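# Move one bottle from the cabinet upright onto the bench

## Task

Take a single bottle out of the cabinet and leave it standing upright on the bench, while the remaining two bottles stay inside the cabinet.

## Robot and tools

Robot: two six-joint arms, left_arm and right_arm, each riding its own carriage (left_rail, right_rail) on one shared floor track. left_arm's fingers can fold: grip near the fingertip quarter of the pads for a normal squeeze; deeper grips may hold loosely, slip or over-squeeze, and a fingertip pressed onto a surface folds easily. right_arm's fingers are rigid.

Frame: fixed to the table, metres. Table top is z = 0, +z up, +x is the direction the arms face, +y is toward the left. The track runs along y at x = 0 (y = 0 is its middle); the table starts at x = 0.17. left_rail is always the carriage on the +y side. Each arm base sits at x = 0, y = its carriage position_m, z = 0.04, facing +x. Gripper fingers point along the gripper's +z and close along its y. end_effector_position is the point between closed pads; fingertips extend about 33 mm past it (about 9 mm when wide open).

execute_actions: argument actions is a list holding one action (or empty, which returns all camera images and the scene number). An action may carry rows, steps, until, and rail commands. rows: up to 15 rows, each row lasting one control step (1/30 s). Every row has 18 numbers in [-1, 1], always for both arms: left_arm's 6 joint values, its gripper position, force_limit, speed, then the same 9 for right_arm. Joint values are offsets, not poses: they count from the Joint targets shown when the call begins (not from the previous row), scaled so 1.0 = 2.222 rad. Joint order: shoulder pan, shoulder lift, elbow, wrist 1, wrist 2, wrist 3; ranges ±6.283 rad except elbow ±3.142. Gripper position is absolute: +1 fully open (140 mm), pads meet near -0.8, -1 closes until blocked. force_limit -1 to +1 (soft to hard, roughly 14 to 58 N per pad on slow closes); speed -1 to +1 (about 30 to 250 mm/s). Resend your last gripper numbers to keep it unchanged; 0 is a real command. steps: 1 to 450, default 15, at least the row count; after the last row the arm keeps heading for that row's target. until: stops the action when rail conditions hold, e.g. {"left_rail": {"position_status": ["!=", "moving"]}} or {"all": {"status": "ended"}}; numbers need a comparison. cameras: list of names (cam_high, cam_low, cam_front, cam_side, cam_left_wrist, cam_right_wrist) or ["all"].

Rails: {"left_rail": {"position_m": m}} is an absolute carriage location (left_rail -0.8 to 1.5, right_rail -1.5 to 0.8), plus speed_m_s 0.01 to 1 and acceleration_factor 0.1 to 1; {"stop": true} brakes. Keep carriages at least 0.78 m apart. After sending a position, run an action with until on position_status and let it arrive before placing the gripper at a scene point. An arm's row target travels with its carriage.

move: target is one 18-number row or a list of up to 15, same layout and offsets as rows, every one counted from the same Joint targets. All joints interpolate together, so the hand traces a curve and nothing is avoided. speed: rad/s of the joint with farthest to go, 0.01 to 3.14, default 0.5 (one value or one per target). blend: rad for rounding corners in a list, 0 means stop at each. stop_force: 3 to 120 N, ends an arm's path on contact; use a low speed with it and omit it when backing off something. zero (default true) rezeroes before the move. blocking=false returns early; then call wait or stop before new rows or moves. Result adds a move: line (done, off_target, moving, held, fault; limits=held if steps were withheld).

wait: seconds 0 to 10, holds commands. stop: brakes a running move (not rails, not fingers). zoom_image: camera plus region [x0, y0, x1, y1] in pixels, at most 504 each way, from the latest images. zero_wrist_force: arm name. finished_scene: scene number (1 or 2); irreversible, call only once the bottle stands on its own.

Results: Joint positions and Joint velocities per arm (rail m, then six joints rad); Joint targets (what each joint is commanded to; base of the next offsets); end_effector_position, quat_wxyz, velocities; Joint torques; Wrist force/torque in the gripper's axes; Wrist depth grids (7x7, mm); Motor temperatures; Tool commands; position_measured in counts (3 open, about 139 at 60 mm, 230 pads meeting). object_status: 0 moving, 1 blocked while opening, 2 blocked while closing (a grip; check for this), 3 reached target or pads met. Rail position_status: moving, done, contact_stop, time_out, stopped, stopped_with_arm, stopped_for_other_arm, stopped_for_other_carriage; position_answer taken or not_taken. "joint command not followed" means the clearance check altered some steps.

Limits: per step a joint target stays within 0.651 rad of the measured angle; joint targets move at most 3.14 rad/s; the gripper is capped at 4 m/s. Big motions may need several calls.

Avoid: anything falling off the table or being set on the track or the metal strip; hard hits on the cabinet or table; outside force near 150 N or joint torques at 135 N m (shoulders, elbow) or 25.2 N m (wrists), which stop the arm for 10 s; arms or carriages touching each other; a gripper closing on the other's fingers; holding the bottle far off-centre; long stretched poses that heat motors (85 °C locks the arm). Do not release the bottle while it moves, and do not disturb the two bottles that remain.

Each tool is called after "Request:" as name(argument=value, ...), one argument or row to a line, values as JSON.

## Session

Request:
execute_actions(
  actions=[],
)

Request:
zoom_image(
  camera="cam_front",
  region=[200, 20, 700, 440],
)

Scene clock: 0.00 s.
left_arm: end_effector_position=(+0.3456, +0.9899, +0.5800) position_measured=3 object_status=3 end_effector_quat_wxyz=(+0.000, +0.000, +1.000, +0.000) | right_arm: end_effector_position=(+0.3456, -1.0990, +0.5800) position_measured=3 object_status=3 end_effector_quat_wxyz=(+0.000, +0.000, +1.000, +0.000)
Joint positions: left_arm=[0.963 -0.316 -1.725 0.971 -0.816 -1.571 -0.316] | right_arm=[-1.126 -0.316 -1.725 0.971 -0.816 -1.571 -0.316]
Joint velocities: within noise
Joint torques (N m): no reading
Motor temperatures (°C): left_arm=[30 27 30 34 44 35] | right_arm=[29 31 27 39 38 33]
Wrist force (N): no reading
Wrist torque (N m): no reading
Wrist force, peak (N): no reading
Wrist depth (mm): cam_left_wrist=[682 690 651 654 630 618 632 / 709 - 690 677 688 - 679 / 731 - - 709 690 703 686 / - 123 148 - - 148 707 / - 107 - - 835 128 101 / - 107 887 857 - 829 90 / - 1831 1885 1928 1780 1755 -] | cam_right_wrist=[693 678 678 664 648 648 640 / 729 714 697 685 689 676 663 / 776 747 736 716 716 701 691 / 1677 781 784 766 757 731 716 / 1726 98 813 805 786 133 103 / - 105 860 860 842 842 92 / - 1934 1919 1966 1845 1889 -]
Joint targets: left_arm=[0.963 -0.316 -1.725 0.971 -0.816 -1.571 -0.316] | right_arm=[-1.126 -0.316 -1.725 0.971 -0.816 -1.571 -0.316]
Tool commands: left_gripper/position=+1.0 left_gripper/force_limit=+1.0 left_gripper/speed=+1.0 right_gripper/position=+1.0 right_gripper/force_limit=+1.0 right_gripper/speed=+1.0
left_rail: position_m=0.963 position_status=done
right_rail: position_m=-1.126 position_status=done
camera_calibration:
cam_left_wrist: T_world_to_cam=[[-0.0495965, 0.997627, -0.0477515, -0.931278], [0.941237, 0.0626786, 0.331881, -0.574018], [0.334086, -0.0284853, -0.942112, 0.608512], [0, 0, 0, 1]] pos_world=[0.290804, 0.98238, 0.719322]
cam_right_wrist: T_world_to_cam=[[-0.00343776, 0.998804, -0.0487736, 1.14041], [0.952321, 0.0181499, 0.304557, -0.472531], [0.305078, -0.0454011, -0.951245, 0.534451], [0, 0, 0, 1]] pos_world=[0.290872, -1.1062, 0.707927]

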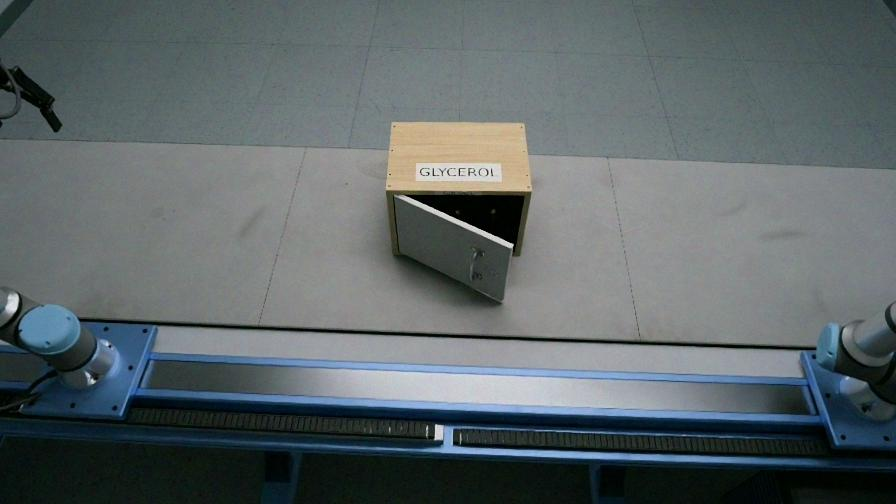

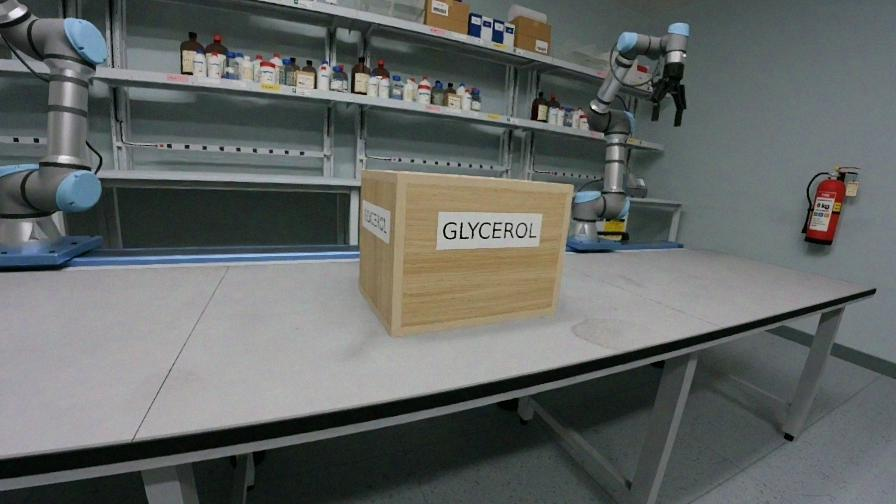

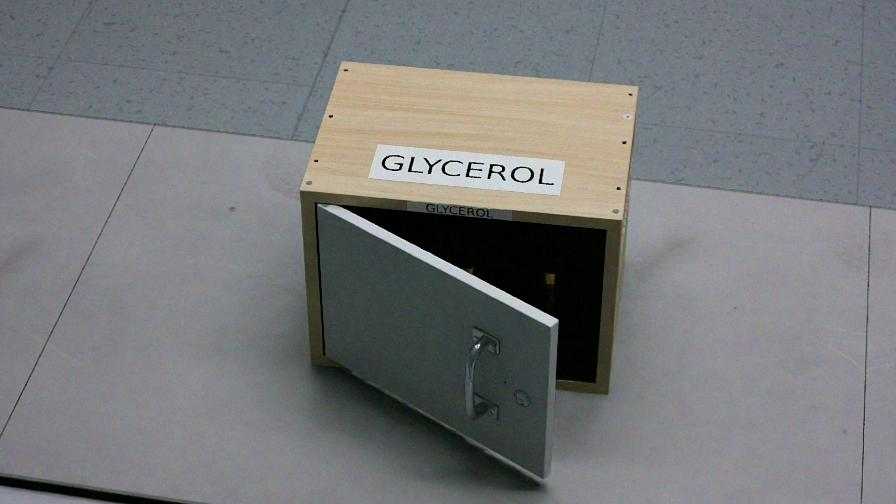

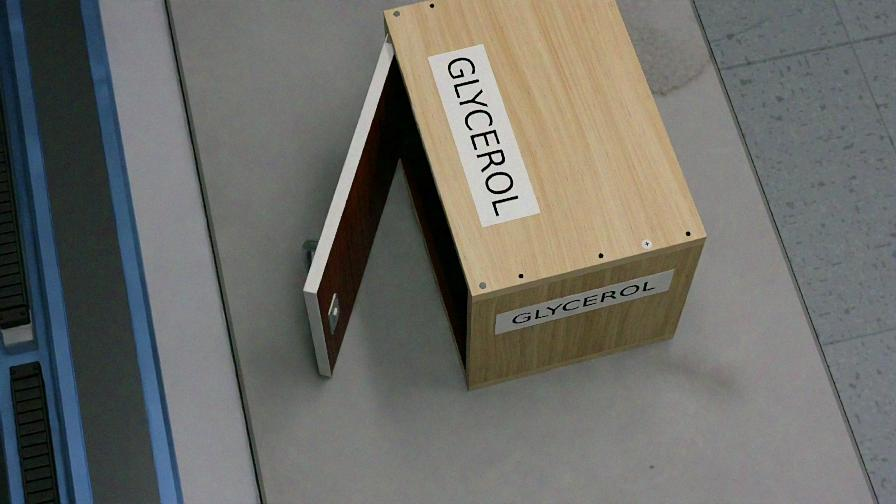

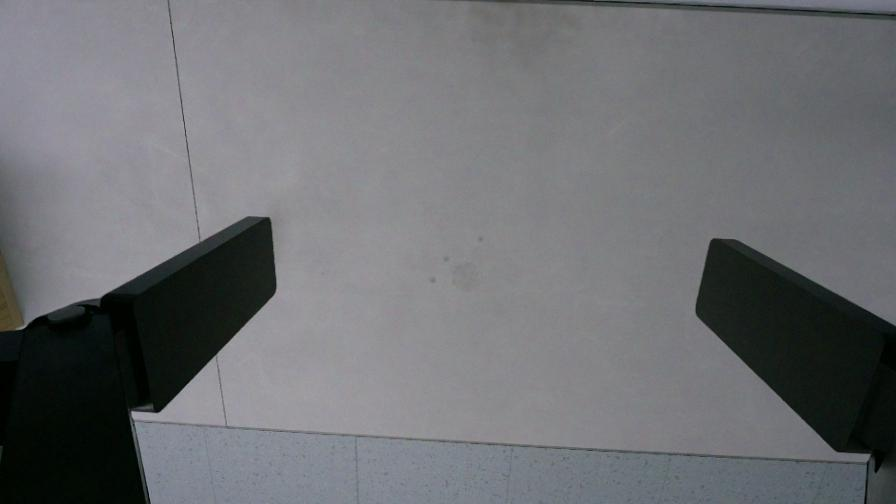

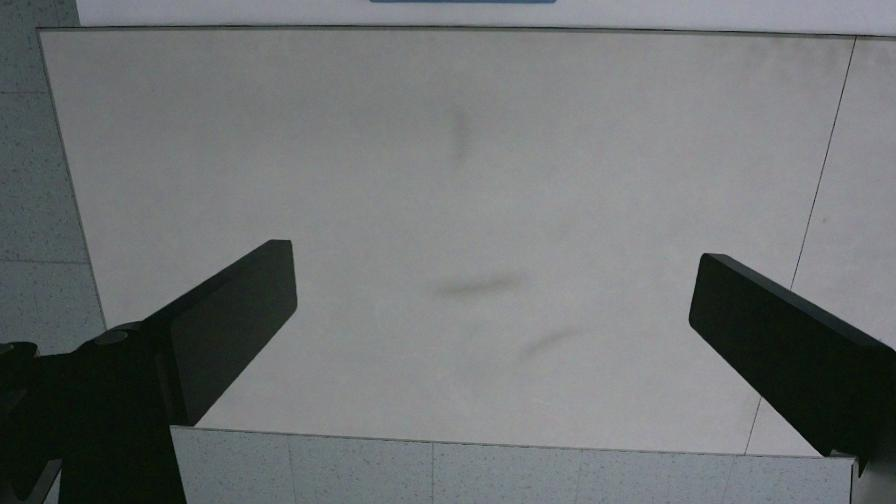

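Scaled by 1.008 from the camera's 896x504 image, which has a finer 1280x720 frame.

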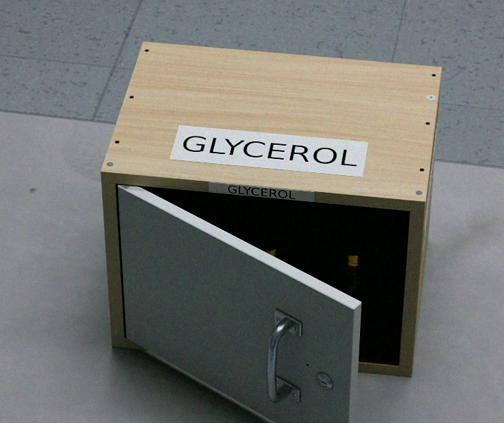

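Request:
execute_actions(
  actions=[
    {"left_rail": {"position_m": 0.48, "speed_m_s": 0.6, "acceleration_factor": 0.5}, "right_rail": {"position_m": -0.445, "speed_m_s": 0.6, "acceleration_factor": 0.5}, "steps": 150, "until": {"all": {"status": "ended"}}},
  ],
)

Request:
move(
  target=[
    [-0.4039,0.3086,-0.0879,-0.2210,0,-0.2075,-1,-0.5,0,0,0,0,0,0,0,0.3,-0.2,0],
    [-0.4039,0.2933,0.0801,-0.3738,0,-0.2075,-1,-0.5,0,0,0,0,0,0,0,0.3,-0.2,0],
  ],
  speed=[0.8,0.5],
  blend=[0.05,0],
  cameras=["cam_side", "cam_front", "cam_left_wrist"],
)

Scene clock: 14.53 s.
left_arm: end_effector_position=(+0.3456, +0.5072, +0.5800) position_measured=3 object_status=3 end_effector_quat_wxyz=(+0.000, +0.000, +1.000, +0.000) | right_arm: end_effector_position=(+0.3456, -0.4178, +0.5800) position_measured=3 object_status=3 end_effector_quat_wxyz=(+0.000, +0.000, +1.000, +0.000)
Joint positions: left_arm=[0.48 -0.316 -1.725 0.971 -0.816 -1.571 -0.316] | right_arm=[-0.445 -0.316 -1.725 0.971 -0.816 -1.571 -0.316]
Joint torques (N m): left_arm=[-0.52 -10.85 -19.52 -3.04 -0.18 -0.17] | right_arm=[0.43 -12.92 -20.02 -2.91 -0.24 0.14]
Wrist force (N): left_arm=[-0.3 0.2 -0.2] | right_arm=[-0.2 0.1 -0.1]
Wrist torque (N m): left_arm=[0.03 0.06 0.00] | right_arm=[0.03 0.05 0.00]
Wrist force, peak (N): left_arm=[0.1 2.1 0.0] | right_arm=[0.2 1.8 -0.2]
Wrist depth (mm): cam_left_wrist=[670 649 - 656 - 632 - / 621 699 709 - - - - / 501 605 753 - 701 699 695 / 453 124 - 723 798 130 729 / - 107 816 - 769 128 101 / - 534 753 863 837 - 90 / - 1872 1885 1858 1844 1780 -] | cam_right_wrist=[691 683 672 659 652 640 640 / 714 710 710 687 681 659 655 / 750 752 731 720 714 697 501 / 805 802 776 757 740 706 681 / 839 98 813 813 740 143 109 / - 105 875 854 836 483 92 / - 1966 1934 1919 1845 507 -]
Joint targets: left_arm=[0.480 -0.316 -1.725 0.971 -0.816 -1.571 -0.316] | right_arm=[-0.445 -0.316 -1.725 0.971 -0.816 -1.571 -0.316]
Tool commands: left_gripper/position=+1.0 left_gripper/force_limit=+1.0 left_gripper/speed=+1.0 right_gripper/position=+1.0 right_gripper/force_limit=+1.0 right_gripper/speed=+1.0
left_rail: position_m=0.480 speed_m_s=0.60 position_status=done
right_rail: position_m=-0.445 speed_m_s=0.60 position_status=done

Scene clock: 18.00 s.
left_arm: end_effector_position=(+0.3676, -0.1234, +0.2358) position_measured=233 object_status=3 end_effector_quat_wxyz=(+0.000, +0.216, +0.976, +0.000) end_effector_velocity=(-0.001, +0.001, -0.002) end_effector_angular_velocity=(+0.001, +0.001, +0.000) | right_arm: end_effector_position=(+0.3456, -0.4178, +0.5800) position_measured=91 object_status=3 end_effector_quat_wxyz=(+0.000, +0.000, +1.000, +0.000)
Joint positions: left_arm=[0.48 -1.213 -1.074 1.148 -1.646 -1.571 -0.777] | right_arm=[-0.445 -0.316 -1.725 0.971 -0.816 -1.571 -0.316]
Joint velocities: left_arm=[0 0 0 0.005 -0.003 -0.001 0] | right_arm=[within noise]
Joint torques (N m): left_arm=[-6.13 -50.6 -20.08 -4.55 -0.22 -2.62] | right_arm=[0.34 -12.7 -20.33 -2.98 -0.21 0.21]
Wrist force (N): left_arm=[-0.1 -0.2 -0.7] | right_arm=[0.1 0.2 -0.1]
Wrist torque (N m): left_arm=[-0.04 0.04 0.10] | right_arm=[0.05 -0.01 0.00]
Wrist force, peak (N): left_arm=[-0.7 -4.0 0.9] | right_arm=[0.3 0.3 -0.3]
Wrist depth (mm): cam_left_wrist=[353 345 81 80 79 78 78 / 365 349 361 352 349 323 173 / - - 376 - 363 346 337 / 401 - - 121 368 361 307 / - 425 84 86 88 298 375 / 451 - 69 68 - 67 395 / - - 70 - - - -] | cam_right_wrist=[687 687 672 674 652 648 636 / 712 714 697 681 681 655 659 / 784 736 734 727 708 691 415 / 794 800 762 759 740 710 350 / 842 93 110 802 821 116 439 / - 77 851 863 830 80 79 / - 72 1904 1904 1845 - 73]
Joint targets: left_arm=[0.480 -1.213 -1.074 1.148 -1.647 -1.571 -0.777] | right_arm=[-0.445 -0.316 -1.725 0.971 -0.816 -1.571 -0.316]
left_rail: position_m=0.480 speed_m_s=0.60 position_status=done
right_rail: position_m=-0.445 speed_m_s=0.60 position_status=done
move: done; blend cut to 0 rad at target 1
camera_calibration:
cam_left_wrist: T_world_to_cam=[[0.376825, 0.925019, -0.0483993, -0.00162448], [0.879381, -0.340839, 0.332443, -0.437867], [0.291019, -0.167834, -0.941881, 0.243802], [0, 0, 0, 1]] pos_world=[0.314713, -0.106821, 0.37512]
Images, in order (width x height): cam_front 896x504, cam_side 896x504, cam_left_wrist 896x504.

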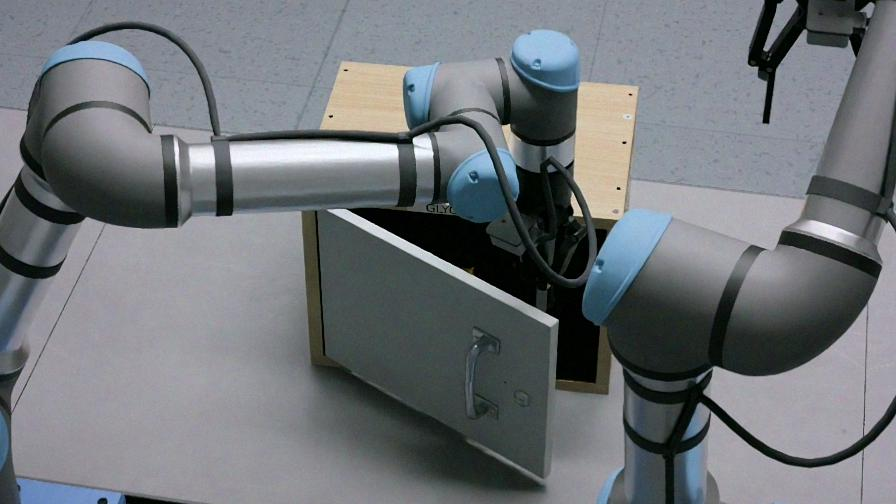

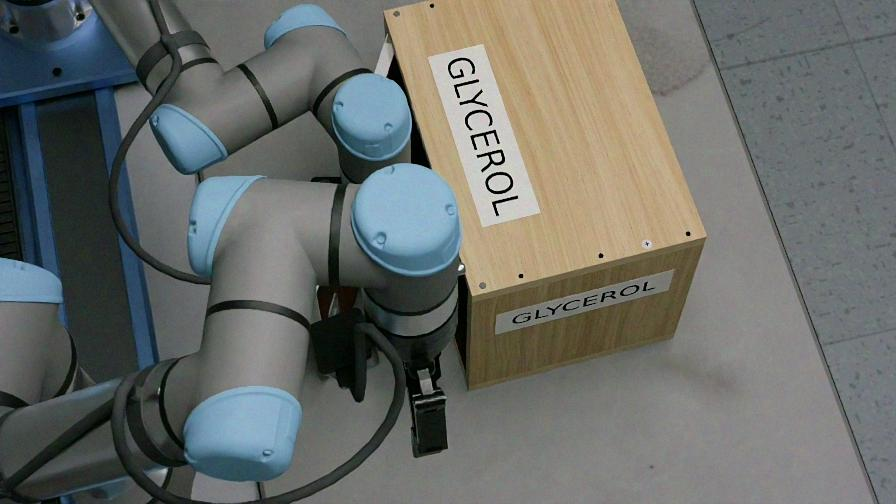

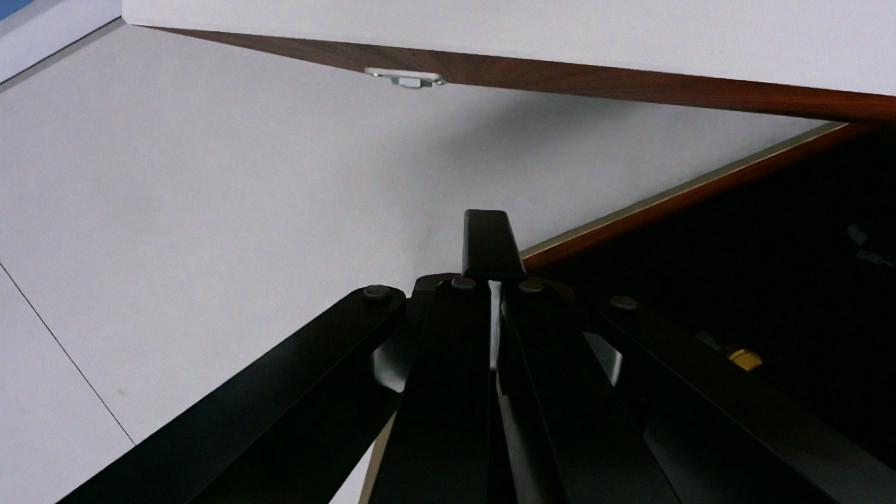

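Request:
move(
  target=[
    [-0.0718,-0.1467,0.2003,-0.0527,0,0.1248,-1,-0.5,0,0,0,0,0,0,0,0.3,-0.2,0],
    [-0.1133,-0.2981,0.3522,-0.0531,0,0.3189,-1,-0.5,0,0,0,0,0,0,0,0.3,-0.2,0],
  ],
  speed=[0.2,0.35],
  blend=[0.04,0],
  stop_force=20,
  cameras=["cam_side", "cam_high", "cam_front"],
)

Scene clock: 23.87 s.
left_arm: end_effector_position=(+0.1762, +0.0822, +0.2344) position_measured=233 object_status=3 end_effector_quat_wxyz=(+0.000, +0.643, +0.766, +0.000) | right_arm: end_effector_position=(+0.3456, -0.4178, +0.5800) position_measured=91 object_status=3 end_effector_quat_wxyz=(+0.000, +0.000, +1.000, +0.000)
Joint positions: left_arm=[0.48 -1.465 -1.736 1.931 -1.765 -1.571 -0.068] | right_arm=[-0.445 -0.316 -1.725 0.971 -0.816 -1.571 -0.316]
Joint torques (N m): left_arm=[-6.26 -23.44 -17.72 -3.71 -1.12 2.5] | right_arm=[0.32 -12.35 -21.11 -2.98 -0.09 0.18]
Wrist force (N): left_arm=[-3.4 -0.2 -0.8] | right_arm=[0.1 0.3 -0.3]
Wrist torque (N m): left_arm=[-0.04 0.40 -0.13] | right_arm=[0.05 -0.02 0.00]
Wrist force, peak (N): left_arm=[-5.0 -0.5 -0.8] | right_arm=[0.3 0.4 -0.1]
Wrist depth (mm): cam_left_wrist=[1031 334 336 346 - 326 326 / 1069 362 351 266 348 342 335 / 1152 125 128 129 131 135 138 / 95 96 93 93 92 91 89 / 1305 412 84 86 88 93 375 / 1340 - 69 68 - 67 394 / - - 70 - - - -] | cam_right_wrist=[695 680 672 659 657 643 635 / 720 695 710 689 680 670 654 / 759 754 740 729 720 703 683 / 800 781 759 764 736 710 699 / 830 93 109 821 789 116 437 / - 77 860 839 830 80 79 / - 72 1934 1919 1889 - 73]
Joint targets: left_arm=[0.480 -1.465 -1.736 1.931 -1.765 -1.571 -0.068] | right_arm=[-0.445 -0.316 -1.725 0.971 -0.816 -1.571 -0.316]
left_rail: position_m=0.480 speed_m_s=0.60 position_status=done
right_rail: position_m=-0.445 speed_m_s=0.60 position_status=done
move: done
Images, in order (width x height): cam_high 896x504, cam_front 896x504, cam_side 896x504.

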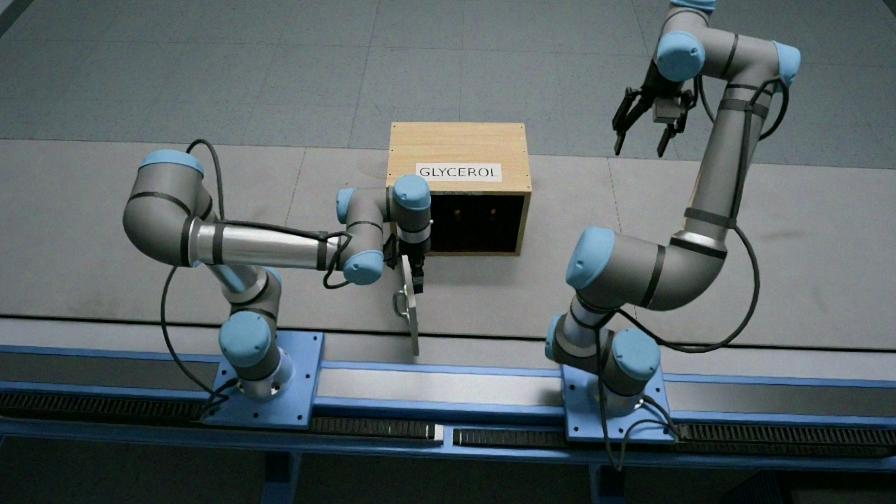

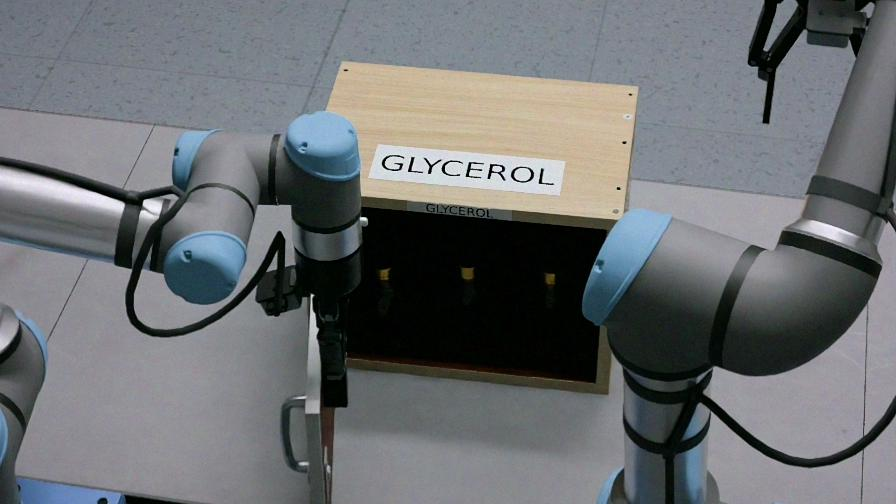

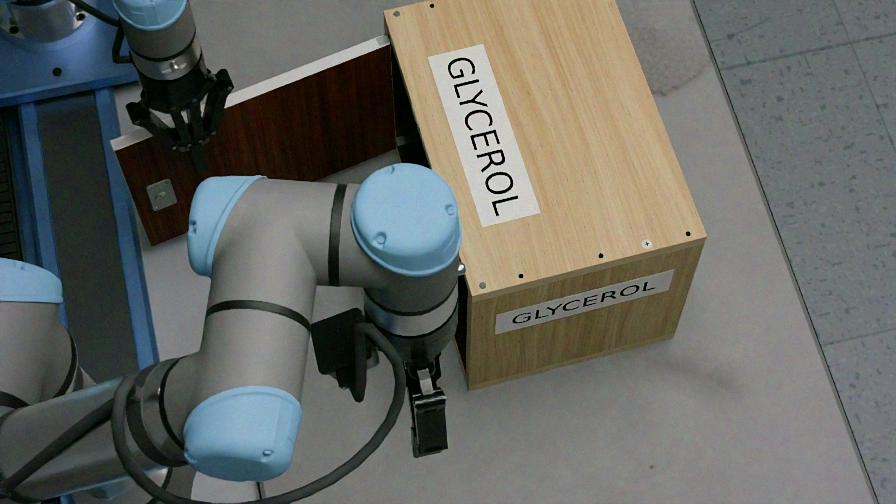

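Request:
move(
  target=[0,0,0,0,0,0,-1,-0.5,0,0.0522,0.0023,0.1031,-0.1278,0.527,0.0297,0.3,-0.2,0],
  speed=1.0,
)

Scene clock: 29.90 s.
left_arm: end_effector_position=(+0.1762, +0.0822, +0.2344) position_measured=233 object_status=3 end_effector_quat_wxyz=(+0.000, +0.643, +0.766, +0.000) | right_arm: end_effector_position=(+0.4584, -0.1096, +0.7017) position_measured=91 object_status=3 end_effector_quat_wxyz=(+0.143, -0.035, +0.833, +0.534)
Joint positions: left_arm=[0.48 -1.465 -1.736 1.931 -1.765 -1.571 -0.068] | right_arm=[-0.445 -0.2 -1.72 1.2 -1.1 -0.4 -0.25]
Joint torques (N m): left_arm=[-5.61 -23.3 -17.86 -3.83 -1.45 2.59] | right_arm=[9.32 -7.9 -15.24 -5.06 3.83 2.33]
Wrist force (N): left_arm=[-3.3 -0.2 -1.0] | right_arm=[0.4 0.5 -0.3]
Wrist torque (N m): left_arm=[-0.04 0.38 -0.13] | right_arm=[-0.47 -0.14 -0.23]
Wrist force, peak (N): left_arm=[-3.8 -0.2 -1.1] | right_arm=[-0.2 1.3 0.0]
Wrist depth (mm): cam_left_wrist=[1035 339 335 348 - 327 323 / 1107 360 355 265 346 336 336 / 1152 126 128 129 131 135 138 / 95 96 94 93 92 91 89 / 1305 403 84 85 88 93 375 / 1383 - 69 68 - 67 395 / - - 70 - - - -] | cam_right_wrist=[347 439 827 1463 - 2856 2552 / 362 450 999 1568 3115 - - / 389 484 1205 3634 - 3115 3932 / 410 531 2306 4361 4283 3286 - / 428 93 110 3427 160 109 2856 / - 77 4066 5578 4895 80 79 / - 72 5215 - - - 73]
Joint targets: left_arm=[0.480 -1.465 -1.736 1.931 -1.765 -1.571 -0.068] | right_arm=[-0.445 -0.200 -1.720 1.200 -1.100 -0.400 -0.250]
left_rail: position_m=0.480 speed_m_s=0.60 position_status=done
right_rail: position_m=-0.445 speed_m_s=0.60 position_status=done
move: done

Request:
move(
  target=[0,0,0,0,0,0,-1,-0.5,0,0.3002,-0.0568,0.3468,0.4460,0.9221,0.1787,0.3,-0.2,0],
  speed=1.0,
)

Request:
move(
  target=[
    [0,0,0,0,0,0,-1,-0.5,0,0.0751,-0.0142,0.0867,0.1115,0.2305,0.0447,0.3,-0.2,0],
    [0,0,0,0,0,0,-1,-0.5,0,0.2139,0.1632,0.0697,0.0097,0.3534,0.1318,0.3,-0.2,0],
  ],
  speed=0.7,
  blend=[0.08,0],
  cameras=["cam_right_wrist","cam_high"],
)

Scene clock: 35.63 s.
left_arm: end_effector_position=(+0.1762, +0.0822, +0.2344) position_measured=233 object_status=3 end_effector_quat_wxyz=(+0.000, +0.643, +0.766, +0.000) | right_arm: end_effector_position=(+0.4709, -0.0855, +0.4589) position_measured=91 object_status=3 end_effector_quat_wxyz=(-0.186, +0.707, +0.086, +0.677)
Joint positions: left_arm=[0.48 -1.465 -1.736 1.931 -1.765 -1.571 -0.068] | right_arm=[-0.445 0.467 -1.846 1.97 -0.109 1.649 0.147]
Joint torques (N m): left_arm=[-6 -23.78 -17.55 -3.59 -1.39 2.4] | right_arm=[8.83 -21.56 -16.65 -0.52 1.7 2.29]
Wrist force (N): left_arm=[-3.5 -0.3 -1.2] | right_arm=[1.5 1.6 0.2]
Wrist torque (N m): left_arm=[-0.06 0.42 -0.13] | right_arm=[0.43 0.40 -0.06]
Wrist force, peak (N): left_arm=[-3.8 -0.1 -1.0] | right_arm=[1.6 2.0 0.6]
Wrist depth (mm): cam_left_wrist=[- 338 343 348 318 334 327 / 1102 359 352 265 344 340 338 / 1152 126 127 128 130 135 138 / 95 96 94 93 92 91 89 / 1212 412 84 86 88 94 374 / - - 69 68 - 67 390 / - - 70 - - - -] | cam_right_wrist=[2636 3580 - - 2822 - - / - 3476 - - - - - / 2925 3115 - - 4997 4895 - / - 3748 145 4208 4208 3476 3242 / 2448 90 110 474 411 116 2285 / - 77 349 352 331 80 79 / - 72 291 279 266 - 73]
Joint targets: left_arm=[0.480 -1.465 -1.736 1.931 -1.765 -1.571 -0.068] | right_arm=[-0.445 0.467 -1.846 1.970 -0.109 1.649 0.147]
left_rail: position_m=0.480 speed_m_s=0.60 position_status=done
right_rail: position_m=-0.445 speed_m_s=0.60 position_status=done
move: done

Scene clock: 37.77 s.
left_arm: end_effector_position=(+0.1762, +0.0822, +0.2344) position_measured=233 object_status=3 end_effector_quat_wxyz=(+0.000, +0.643, +0.766, +0.000) | right_arm: end_effector_position=(+0.3603, -0.1249, +0.2002) position_measured=91 object_status=3 end_effector_quat_wxyz=(+0.000, +0.819, +0.000, +0.574)
Joint positions: left_arm=[0.48 -1.465 -1.736 1.931 -1.765 -1.571 -0.068] | right_arm=[-0.445 0.942 -1.484 2.125 -0.087 2.434 0.44]
Joint torques (N m): left_arm=[-6.4 -22.98 -18.36 -3.62 -1.54 2.31] | right_arm=[9.8 -13.52 -28.35 -2.05 2.75 2.23]
Wrist force (N): left_arm=[-3.6 -0.2 -1.0] | right_arm=[1.8 1.2 0.6]
Wrist torque (N m): left_arm=[-0.04 0.46 -0.13] | right_arm=[0.27 0.26 -0.09]
Wrist force, peak (N): left_arm=[-3.8 -0.3 -1.0] | right_arm=[1.5 2.7 0.0]
Wrist depth (mm): cam_left_wrist=[1136 340 338 347 334 329 - / 1102 361 350 266 343 332 322 / 1152 126 128 129 131 135 138 / 95 96 94 93 92 91 89 / - 411 84 86 88 389 377 / - - 69 68 - 67 392 / - - 70 - - - -] | cam_right_wrist=[318 428 434 431 315 183 - / 322 461 480 477 315 2856 3242 / 323 465 525 533 314 598 638 / 325 381 462 426 312 497 493 / 308 95 110 378 356 116 404 / - 77 332 333 334 80 79 / - 72 298 299 298 - 73]
Joint targets: left_arm=[0.480 -1.465 -1.736 1.931 -1.765 -1.571 -0.068] | right_arm=[-0.445 0.942 -1.484 2.125 -0.087 2.434 0.440]
left_rail: position_m=0.480 speed_m_s=0.60 position_status=done
right_rail: position_m=-0.445 speed_m_s=0.60 position_status=done
move: done
camera_calibration:
cam_right_wrist: T_world_to_cam=[[0.0470056, -0.998797, -0.0139377, -0.125699], [-0.611737, -0.0177536, -0.790862, 0.389839], [0.789664, 0.0457012, -0.611835, -0.0182194], [0, 0, 0, 1]] pos_world=[0.258774, -0.117795, 0.295409]
Images, in order (width x height): cam_high 896x504, cam_right_wrist 896x504.

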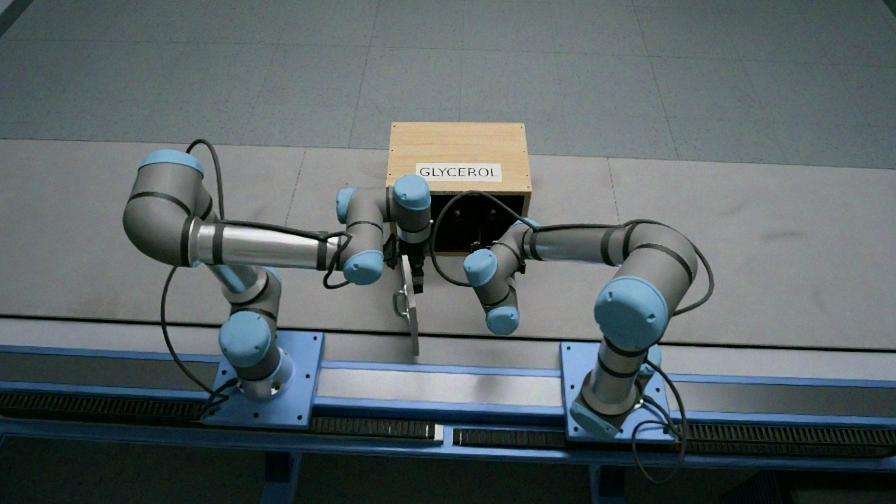

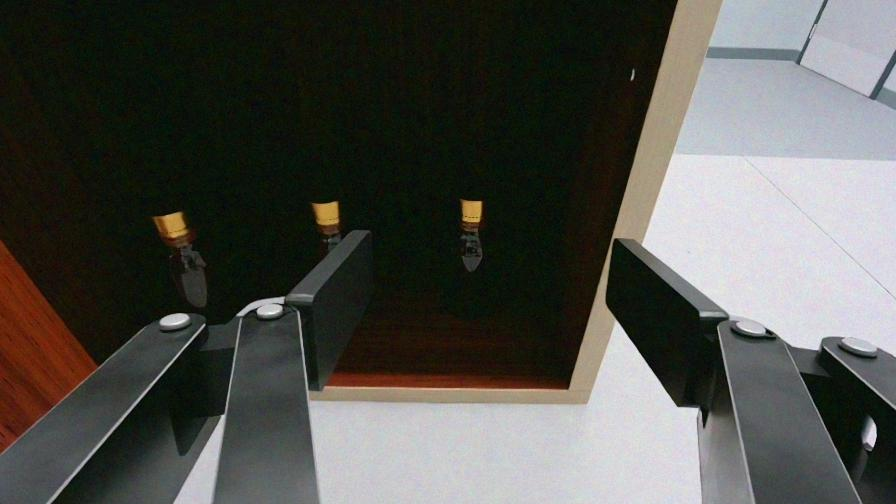

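Request:
zoom_image(
  camera="cam_right_wrist",
  region=[290, 160, 610, 420],
)

Scaled by 1.575 from the camera's 896x504 image, which has a finer 1280x720 frame.

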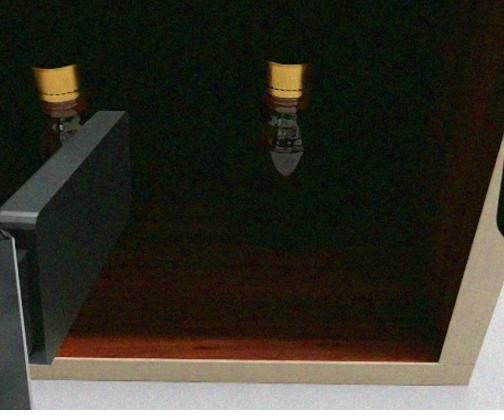

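Request:
zoom_image(
  camera="cam_right_wrist",
  region=[410, 190, 540, 350],
)

Scaled by 3.150 from the camera's 896x504 image, which has a finer 1280x720 frame.

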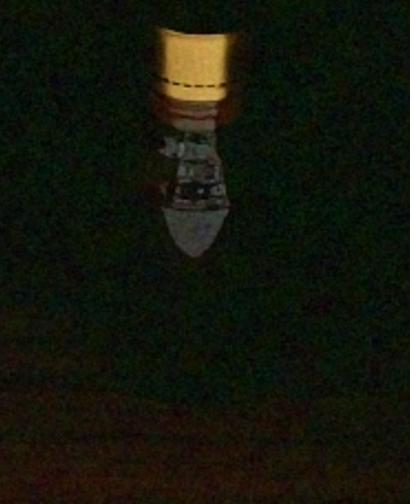

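Request:
move(
  target=[0,0,0,0,0,0,-1,-0.5,0,-0.00749,0.13918,0.04614,-0.18987,-0.00639,-0.00595,0.11,-0.2,0],
  speed=0.4,
  cameras=["cam_right_wrist"],
)

Scene clock: 46.23 s.
left_arm: end_effector_position=(+0.1762, +0.0822, +0.2344) position_measured=233 object_status=3 end_effector_quat_wxyz=(+0.000, +0.643, +0.766, +0.000) | right_arm: end_effector_position=(+0.3702, -0.1198, +0.0622) position_measured=115 object_status=3 end_effector_quat_wxyz=(+0.000, +0.819, +0.000, +0.574)
Joint positions: left_arm=[0.48 -1.465 -1.736 1.931 -1.765 -1.571 -0.068] | right_arm=[-0.445 0.926 -1.175 2.227 -0.509 2.42 0.427]
Joint torques (N m): left_arm=[-5.51 -23.23 -17.86 -3.39 -1.6 2.39] | right_arm=[-8.08 -20.7 -1.52 -2.02 -1.32 -1.95]
Wrist force (N): left_arm=[-3.3 -0.1 -1.1] | right_arm=[1.4 1.3 0.6]
Wrist torque (N m): left_arm=[-0.02 0.40 -0.13] | right_arm=[0.31 0.37 0.09]
Wrist force, peak (N): left_arm=[-3.7 -0.4 -1.2] | right_arm=[2.7 1.3 0.3]
Wrist depth (mm): cam_left_wrist=[1043 337 338 346 334 328 327 / 1088 361 353 267 344 293 335 / 1152 125 128 129 131 135 139 / 95 96 94 93 92 91 89 / 1292 415 84 86 88 94 374 / 1430 - 69 68 - 67 398 / - - 70 - - - -] | cam_right_wrist=[228 416 411 410 333 174 - / 242 382 265 354 289 206 469 / 282 277 281 282 282 303 339 / 245 244 243 243 239 251 264 / 216 100 107 217 203 110 216 / - 74 78 184 184 76 76 / - 74 - 160 159 - -]
Joint targets: left_arm=[0.480 -1.465 -1.736 1.931 -1.765 -1.571 -0.068] | right_arm=[-0.445 0.926 -1.174 2.228 -0.509 2.420 0.427]
left_rail: position_m=0.480 speed_m_s=0.60 position_status=done
right_rail: position_m=-0.445 speed_m_s=0.60 position_status=done
move: done
camera_calibration:
cam_right_wrist: T_world_to_cam=[[0.0469424, -0.998799, -0.0140145, -0.12297], [-0.61163, -0.0176479, -0.790947, 0.286905], [0.78975, 0.0457006, -0.611724, -0.110823], [0, 0, 0, 1]] pos_world=[0.268775, -0.112695, 0.15741]
Images, in order (width x height): cam_right_wrist 896x504.

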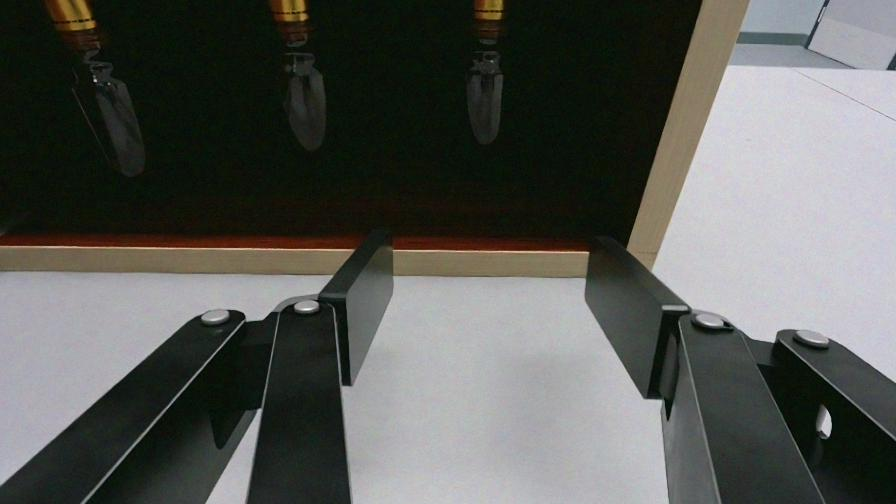

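Request:
move(
  target=[
    [0,0,0,0,0,0,-1,-0.5,0,-0.07389,0.0099,-0.02234,-0.02282,-0.06475,-0.05015,0.11,-0.2,0],
    [0,0,0,0,0,0,-1,-0.5,0,-0.13178,0.03213,-0.06339,-0.02287,-0.11702,-0.08136,0.11,-0.2,0],
    [0,0,0,0,0,0,-1,-0.5,0,-0.14906,0.04148,-0.08187,-0.01826,-0.13282,-0.08973,0.11,-0.2,0],
  ],
  speed=[0.2,0.17,0.12],
  blend=[0.03,0.02,0],
  stop_force=12,
  cameras=["cam_right_wrist"],
)

Scene clock: 53.30 s.
left_arm: end_effector_position=(+0.1762, +0.0822, +0.2344) position_measured=233 object_status=3 end_effector_quat_wxyz=(+0.000, +0.643, +0.766, +0.000) | right_arm: end_effector_position=(+0.5353, -0.1199, +0.0582) position_measured=115 object_status=3 end_effector_quat_wxyz=(+0.000, +0.819, +0.000, +0.574)
Joint positions: left_arm=[0.48 -1.465 -1.736 1.931 -1.765 -1.571 -0.068] | right_arm=[-0.445 0.594 -1.082 2.046 -0.55 2.125 0.227]
Joint torques (N m): left_arm=[-6.48 -23.43 -17.54 -3.42 -1.53 2.35] | right_arm=[-8.42 -26.71 -23.42 1.14 -1.73 -1.91]
Wrist force (N): left_arm=[-3.2 -0.1 -1.1] | right_arm=[1.4 1.4 0.7]
Wrist torque (N m): left_arm=[-0.02 0.39 -0.13] | right_arm=[0.31 0.35 0.10]
Wrist force, peak (N): left_arm=[-3.7 -0.1 -0.9] | right_arm=[1.7 1.4 1.3]
Wrist depth (mm): cam_left_wrist=[- 341 337 348 329 329 323 / 1026 353 354 266 343 342 334 / 1168 151 128 129 131 135 138 / 95 96 94 93 92 90 89 / 1260 416 84 86 88 93 374 / - - 69 68 - 67 400 / - - 70 - - - -] | cam_right_wrist=[267 271 270 264 259 149 97 / - 301 299 - 236 149 102 / 108 133 288 113 211 161 97 / 110 125 226 119 127 148 102 / 124 121 106 139 139 110 102 / - 74 78 154 158 76 76 / - 74 137 137 137 - -]
Joint targets: left_arm=[0.480 -1.465 -1.736 1.931 -1.765 -1.571 -0.068] | right_arm=[-0.445 0.594 -1.082 2.046 -0.550 2.125 0.227]
left_rail: position_m=0.480 speed_m_s=0.60 position_status=done
right_rail: position_m=-0.445 speed_m_s=0.60 position_status=done
move: done
camera_calibration:
cam_right_wrist: T_world_to_cam=[[0.0469862, -0.9988, -0.0137888, -0.130827], [-0.611512, -0.0178466, -0.791034, 0.384522], [0.789839, 0.0455996, -0.611617, -0.243706], [0, 0, 0, 1]] pos_world=[0.433775, -0.112695, 0.153311]
Images, in order (width x height): cam_right_wrist 896x504.

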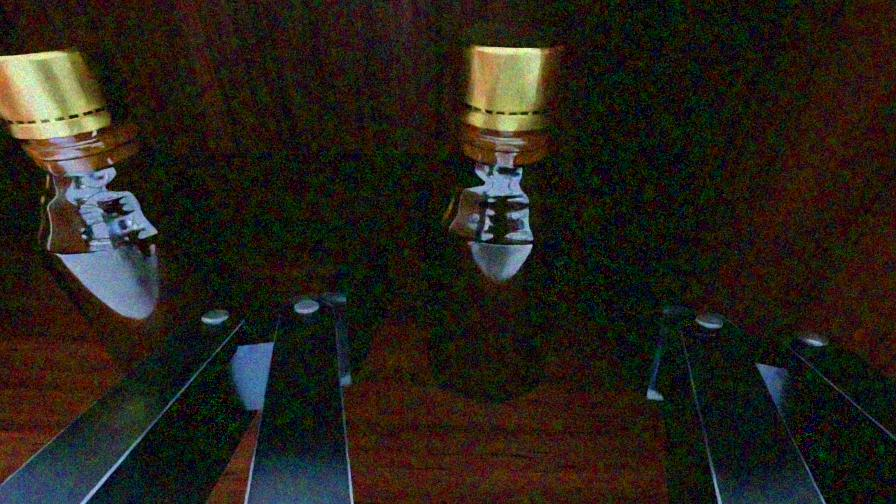

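Request:
execute_actions(
  actions=[
    {"rows":[[0,0,0,0,0,0,-1,-0.5,0,0,0,0,0,0,0,-1,-0.2,-1]],"steps":75},
  ],
  cameras=["cam_right_wrist"],
)

Scene clock: 57.37 s.
left_arm: end_effector_position=(+0.1762, +0.0822, +0.2344) position_measured=233 object_status=3 end_effector_quat_wxyz=(+0.000, +0.643, +0.766, +0.000) | right_arm: end_effector_position=(+0.5353, -0.1199, +0.0582) position_measured=161 object_status=2 end_effector_quat_wxyz=(+0.000, +0.819, +0.000, +0.574)
Joint positions: left_arm=[0.48 -1.465 -1.736 1.931 -1.765 -1.571 -0.068] | right_arm=[-0.445 0.594 -1.082 2.046 -0.55 2.125 0.227]
Joint torques (N m): left_arm=[-6.12 -23.4 -17.33 -3.22 -1.49 2.17] | right_arm=[-3.86 -26.73 -19.13 -0.33 -0.36 -1.89]
Wrist force (N): left_arm=[-3.4 -0.1 -1.2] | right_arm=[3.3 1.3 -2.0]
Wrist torque (N m): left_arm=[-0.01 0.41 -0.13] | right_arm=[0.35 0.32 0.13]
Wrist force, peak (N): left_arm=[-3.5 -0.5 -1.1] | right_arm=[3.4 1.2 -2.1]
Wrist depth (mm): cam_left_wrist=[359 342 339 346 333 330 - / 375 359 352 266 344 334 332 / 1141 125 128 129 131 136 139 / 95 96 93 93 92 91 89 / 1292 401 84 86 88 390 376 / - - 69 68 - 67 396 / - - 70 - - - -] | cam_right_wrist=[266 272 271 261 259 149 97 / - 299 300 - 268 149 102 / 108 133 289 113 212 161 97 / 110 125 227 118 128 149 102 / 127 129 94 128 125 128 102 / 162 70 78 149 152 80 88 / - - - 137 137 75 -]
Joint targets: left_arm=[0.480 -1.465 -1.736 1.931 -1.765 -1.571 -0.068] | right_arm=[-0.445 0.594 -1.082 2.046 -0.550 2.125 0.227]
left_rail: position_m=0.480 speed_m_s=0.60 position_status=done
right_rail: position_m=-0.445 speed_m_s=0.60 position_status=done
camera_calibration:
cam_right_wrist: T_world_to_cam=[[0.0469862, -0.9988, -0.0137888, -0.130827], [-0.611512, -0.0178466, -0.791034, 0.384522], [0.789839, 0.0455996, -0.611617, -0.243706], [0, 0, 0, 1]] pos_world=[0.433775, -0.112695, 0.153311]
Images, in order (width x height): cam_right_wrist 896x504.

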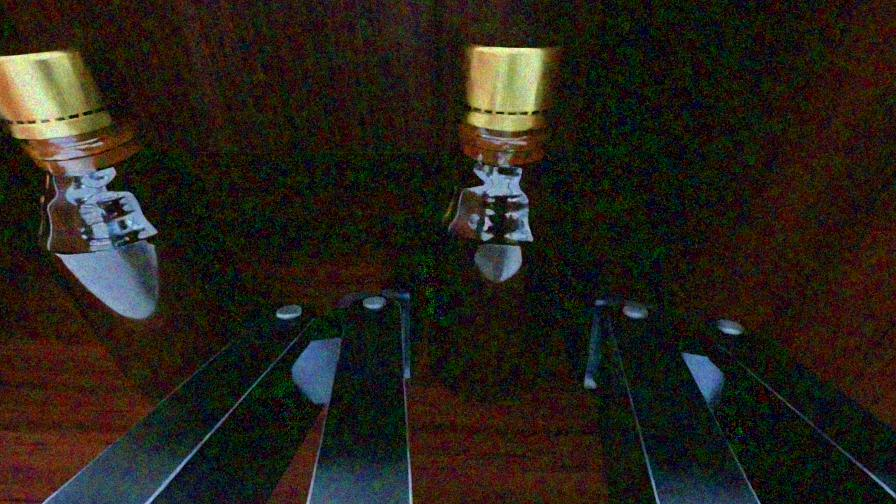

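Request:
move(
  target=[
    [0,0,0,0,0,0,-1,-0.5,0,0,-0.01729,-0.00339,0.02068,0,0,-1,-0.2,-1],
    [0,0,0,0,0,0,-1,-0.5,0,0.01729,-0.02727,0.01503,0.01677,0.0158,0.00837,-1,-0.2,-1],
    [0,0,0,0,0,0,-1,-0.5,0,0.07518,-0.05105,0.05588,0.01857,0.06807,0.03958,-1,-0.2,-1],
    [0,0,0,0,0,0,-1,-0.5,0,0.16097,-0.05955,0.0801,0.04538,0.14293,0.09928,-1,-0.2,-1],
  ],
  speed=[0.06,0.12,0.2,0.3],
  blend=[0.008,0.02,0.03,0],
  cameras=["cam_right_wrist","cam_high"],
)

Scene clock: 62.07 s.
left_arm: end_effector_position=(+0.1762, +0.0822, +0.2344) position_measured=233 object_status=3 end_effector_quat_wxyz=(+0.000, +0.643, +0.766, +0.000) | right_arm: end_effector_position=(+0.3604, -0.1198, +0.0781) position_measured=161 object_status=2 end_effector_quat_wxyz=(+0.000, +0.819, +0.000, +0.574)
Joint positions: left_arm=[0.48 -1.465 -1.736 1.931 -1.765 -1.571 -0.068] | right_arm=[-0.445 0.952 -1.215 2.224 -0.449 2.442 0.448]
Joint torques (N m): left_arm=[-5.81 -22.99 -18.02 -3.09 -1.45 2.34] | right_arm=[8.02 -37.92 -3.96 1.76 3.19 2.44]
Wrist force (N): left_arm=[-3.2 -0.4 -1.1] | right_arm=[-1.0 1.0 1.5]
Wrist torque (N m): left_arm=[-0.07 0.40 -0.13] | right_arm=[0.23 0.32 -0.10]
Wrist force, peak (N): left_arm=[-3.7 -0.3 -0.9] | right_arm=[3.6 1.4 -1.9]
Wrist depth (mm): cam_left_wrist=[352 338 336 346 334 328 323 / 373 359 353 267 286 338 335 / 1152 151 127 129 131 135 138 / 95 96 94 93 92 91 89 / 1319 417 84 85 88 93 374 / - - 69 68 - 67 393 / - - 70 - - - -] | cam_right_wrist=[243 419 416 415 290 188 - / 286 422 278 - 255 443 513 / 301 296 302 112 228 350 370 / 265 264 262 118 128 289 290 / 237 246 94 128 125 246 238 / 206 70 78 154 191 80 201 / - - - 175 175 75 -]
Joint targets: left_arm=[0.480 -1.465 -1.736 1.931 -1.765 -1.571 -0.068] | right_arm=[-0.445 0.952 -1.215 2.224 -0.449 2.443 0.448]
left_rail: position_m=0.480 speed_m_s=0.60 position_status=done
right_rail: position_m=-0.445 speed_m_s=0.60 position_status=done
move: done
camera_calibration:
cam_right_wrist: T_world_to_cam=[[0.0470056, -0.998797, -0.0139377, -0.122314], [-0.611737, -0.0177536, -0.790862, 0.293347], [0.789664, 0.0457012, -0.611835, -0.0932978], [0, 0, 0, 1]] pos_world=[0.258874, -0.112695, 0.173209]
Images, in order (width x height): cam_high 896x504, cam_right_wrist 896x504.

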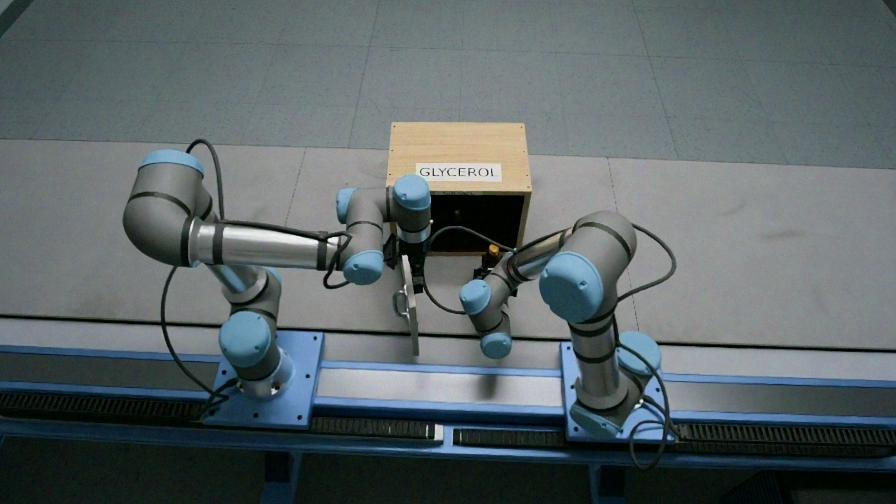

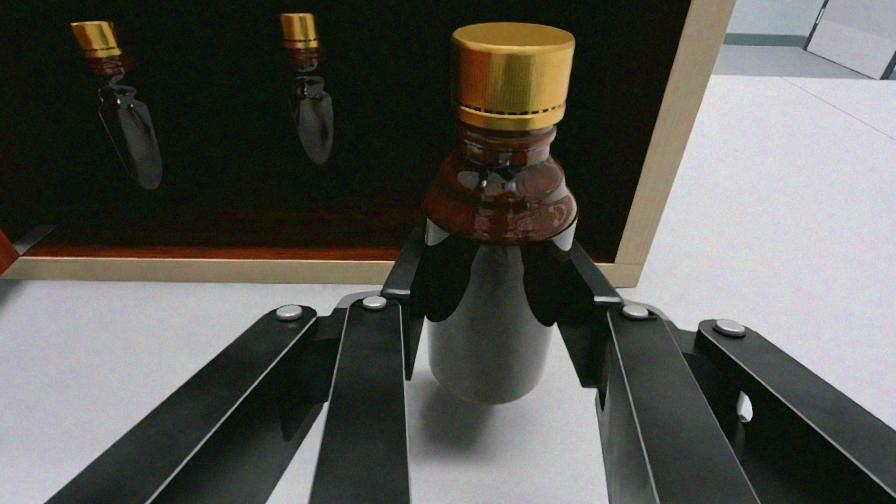

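Request:
execute_actions(
  actions=[
    {"right_rail":{"position_m":-0.685,"speed_m_s":0.25,"acceleration_factor":0.3},"steps":120,"until":{"right_rail":{"position_status":["!=","moving"]}}},
  ],
  cameras=[],
)

Request:
move(
  target=[0,0,0,0,0,0,-1,-0.5,0,0,0.0497,0.00644,-0.05594,0,0,-1,-0.2,-1],
  speed=0.035,
  stop_force=4,
  cameras=["cam_right_wrist"],
)

Scene clock: 64.63 s.
left_arm: end_effector_position=(+0.1762, +0.0822, +0.2344) position_measured=233 object_status=3 end_effector_quat_wxyz=(+0.000, +0.643, +0.766, +0.000) | right_arm: end_effector_position=(+0.3602, -0.3598, +0.0781) position_measured=161 object_status=2 end_effector_quat_wxyz=(+0.000, +0.819, +0.000, +0.574)
Joint positions: left_arm=[0.48 -1.465 -1.736 1.931 -1.765 -1.571 -0.068] | right_arm=[-0.685 0.952 -1.215 2.224 -0.449 2.443 0.448]
Joint torques (N m): left_arm=[-4.93 -23.57 -18.03 -3.12 -1.53 2.2] | right_arm=[3.68 -34.8 -10.55 0.87 2.28 2.08]
Wrist force (N): left_arm=[-3.2 -0.3 -1.2] | right_arm=[-0.9 1.1 1.5]
Wrist torque (N m): left_arm=[-0.06 0.39 -0.13] | right_arm=[0.26 0.31 -0.10]
Wrist force, peak (N): left_arm=[-3.5 -0.3 -1.2] | right_arm=[-0.8 2.3 1.6]
Wrist depth (mm): cam_left_wrist=[953 340 339 345 334 328 327 / 1107 354 350 266 344 338 334 / 1162 125 128 129 130 135 139 / 95 96 94 93 92 91 89 / 1305 415 84 85 88 93 374 / - - 69 68 - 67 396 / - - 70 - - - -] | cam_right_wrist=[445 213 371 98 4283 3808 - / 459 231 425 - 472 513 518 / 326 252 348 112 349 371 370 / 271 268 290 118 128 289 290 / 238 246 94 128 126 247 238 / 207 70 78 154 191 80 201 / - - - 175 176 75 -]
Joint targets: left_arm=[0.480 -1.465 -1.736 1.931 -1.765 -1.571 -0.068] | right_arm=[-0.685 0.952 -1.215 2.224 -0.449 2.443 0.448]
Tool commands: left_gripper/position=-1.0 left_gripper/force_limit=-0.5 left_gripper/speed=+0.0 right_gripper/position=-1.0 right_gripper/force_limit=-0.2 right_gripper/speed=-1.0
left_rail: position_m=0.480 speed_m_s=0.60 position_status=done
right_rail: position_m=-0.685 speed_m_s=0.25 position_status=done
No camera images: "cameras" was empty.

Scene clock: 69.33 s.
left_arm: end_effector_position=(+0.1762, +0.0822, +0.2344) position_measured=233 object_status=3 end_effector_quat_wxyz=(+0.000, +0.643, +0.766, +0.000) | right_arm: end_effector_position=(+0.3603, -0.3597, +0.0398) position_measured=161 object_status=2 end_effector_quat_wxyz=(+0.000, +0.819, +0.000, +0.574)
Joint positions: left_arm=[0.48 -1.465 -1.736 1.931 -1.765 -1.571 -0.068] | right_arm=[-0.685 0.952 -1.115 2.237 -0.562 2.443 0.448]
Joint torques (N m): left_arm=[-5.79 -23.71 -18.5 -3.08 -1.5 2.05] | right_arm=[-5.16 -39.53 -19.88 1.56 0.02 1.88]
Wrist force (N): left_arm=[-3.5 -0.3 -1.3] | right_arm=[0.0 2.2 1.3]
Wrist torque (N m): left_arm=[-0.06 0.44 -0.13] | right_arm=[0.47 0.27 -0.09]
Wrist force, peak (N): left_arm=[-3.7 -0.1 -1.0] | right_arm=[17.0 1.8 -5.8]
Wrist depth (mm): cam_left_wrist=[355 338 338 346 328 330 324 / 379 357 352 266 343 334 - / 1162 125 128 129 131 136 138 / 95 96 94 93 92 91 89 / 1292 405 84 86 88 387 378 / - - 69 68 - 67 395 / - - 70 - - - -] | cam_right_wrist=[446 213 370 - 4442 574 3242 / 346 231 367 346 398 400 402 / 250 244 288 113 273 289 291 / 225 226 226 118 129 227 226 / 185 192 94 128 125 193 186 / 162 70 78 149 152 80 158 / - - - 137 137 75 -]
Joint targets: left_arm=[0.480 -1.465 -1.736 1.931 -1.765 -1.571 -0.068] | right_arm=[-0.685 0.952 -1.115 2.237 -0.562 2.443 0.448]
left_rail: position_m=0.480 speed_m_s=0.60 position_status=done
right_rail: position_m=-0.685 speed_m_s=0.25 position_status=done
move: contact (right_arm); right_arm: the wrist 1 is farthest, 0.012 rad from its target
camera_calibration:
cam_right_wrist: T_world_to_cam=[[0.0470262, -0.998801, -0.0135894, -0.362412], [-0.611837, -0.0180478, -0.790778, 0.258789], [0.789585, 0.0455018, -0.611952, -0.105744], [0, 0, 0, 1]] pos_world=[0.258874, -0.352496, 0.135009]
Images, in order (width x height): cam_right_wrist 896x504.

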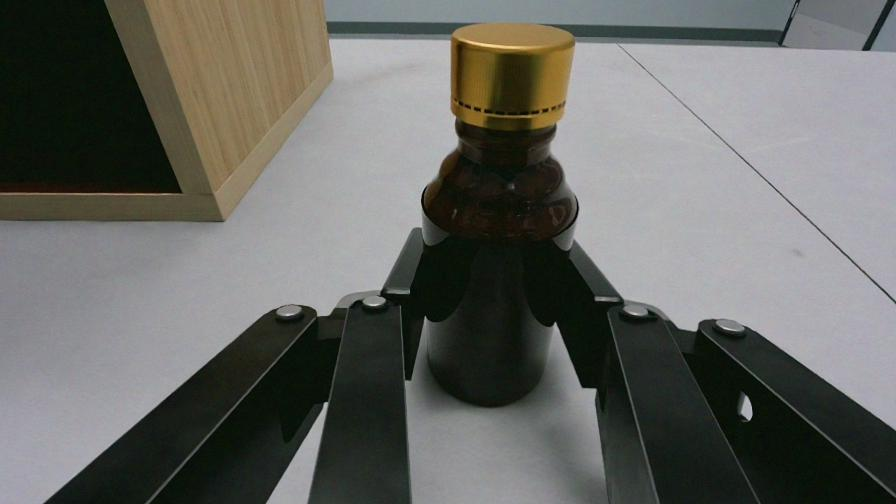

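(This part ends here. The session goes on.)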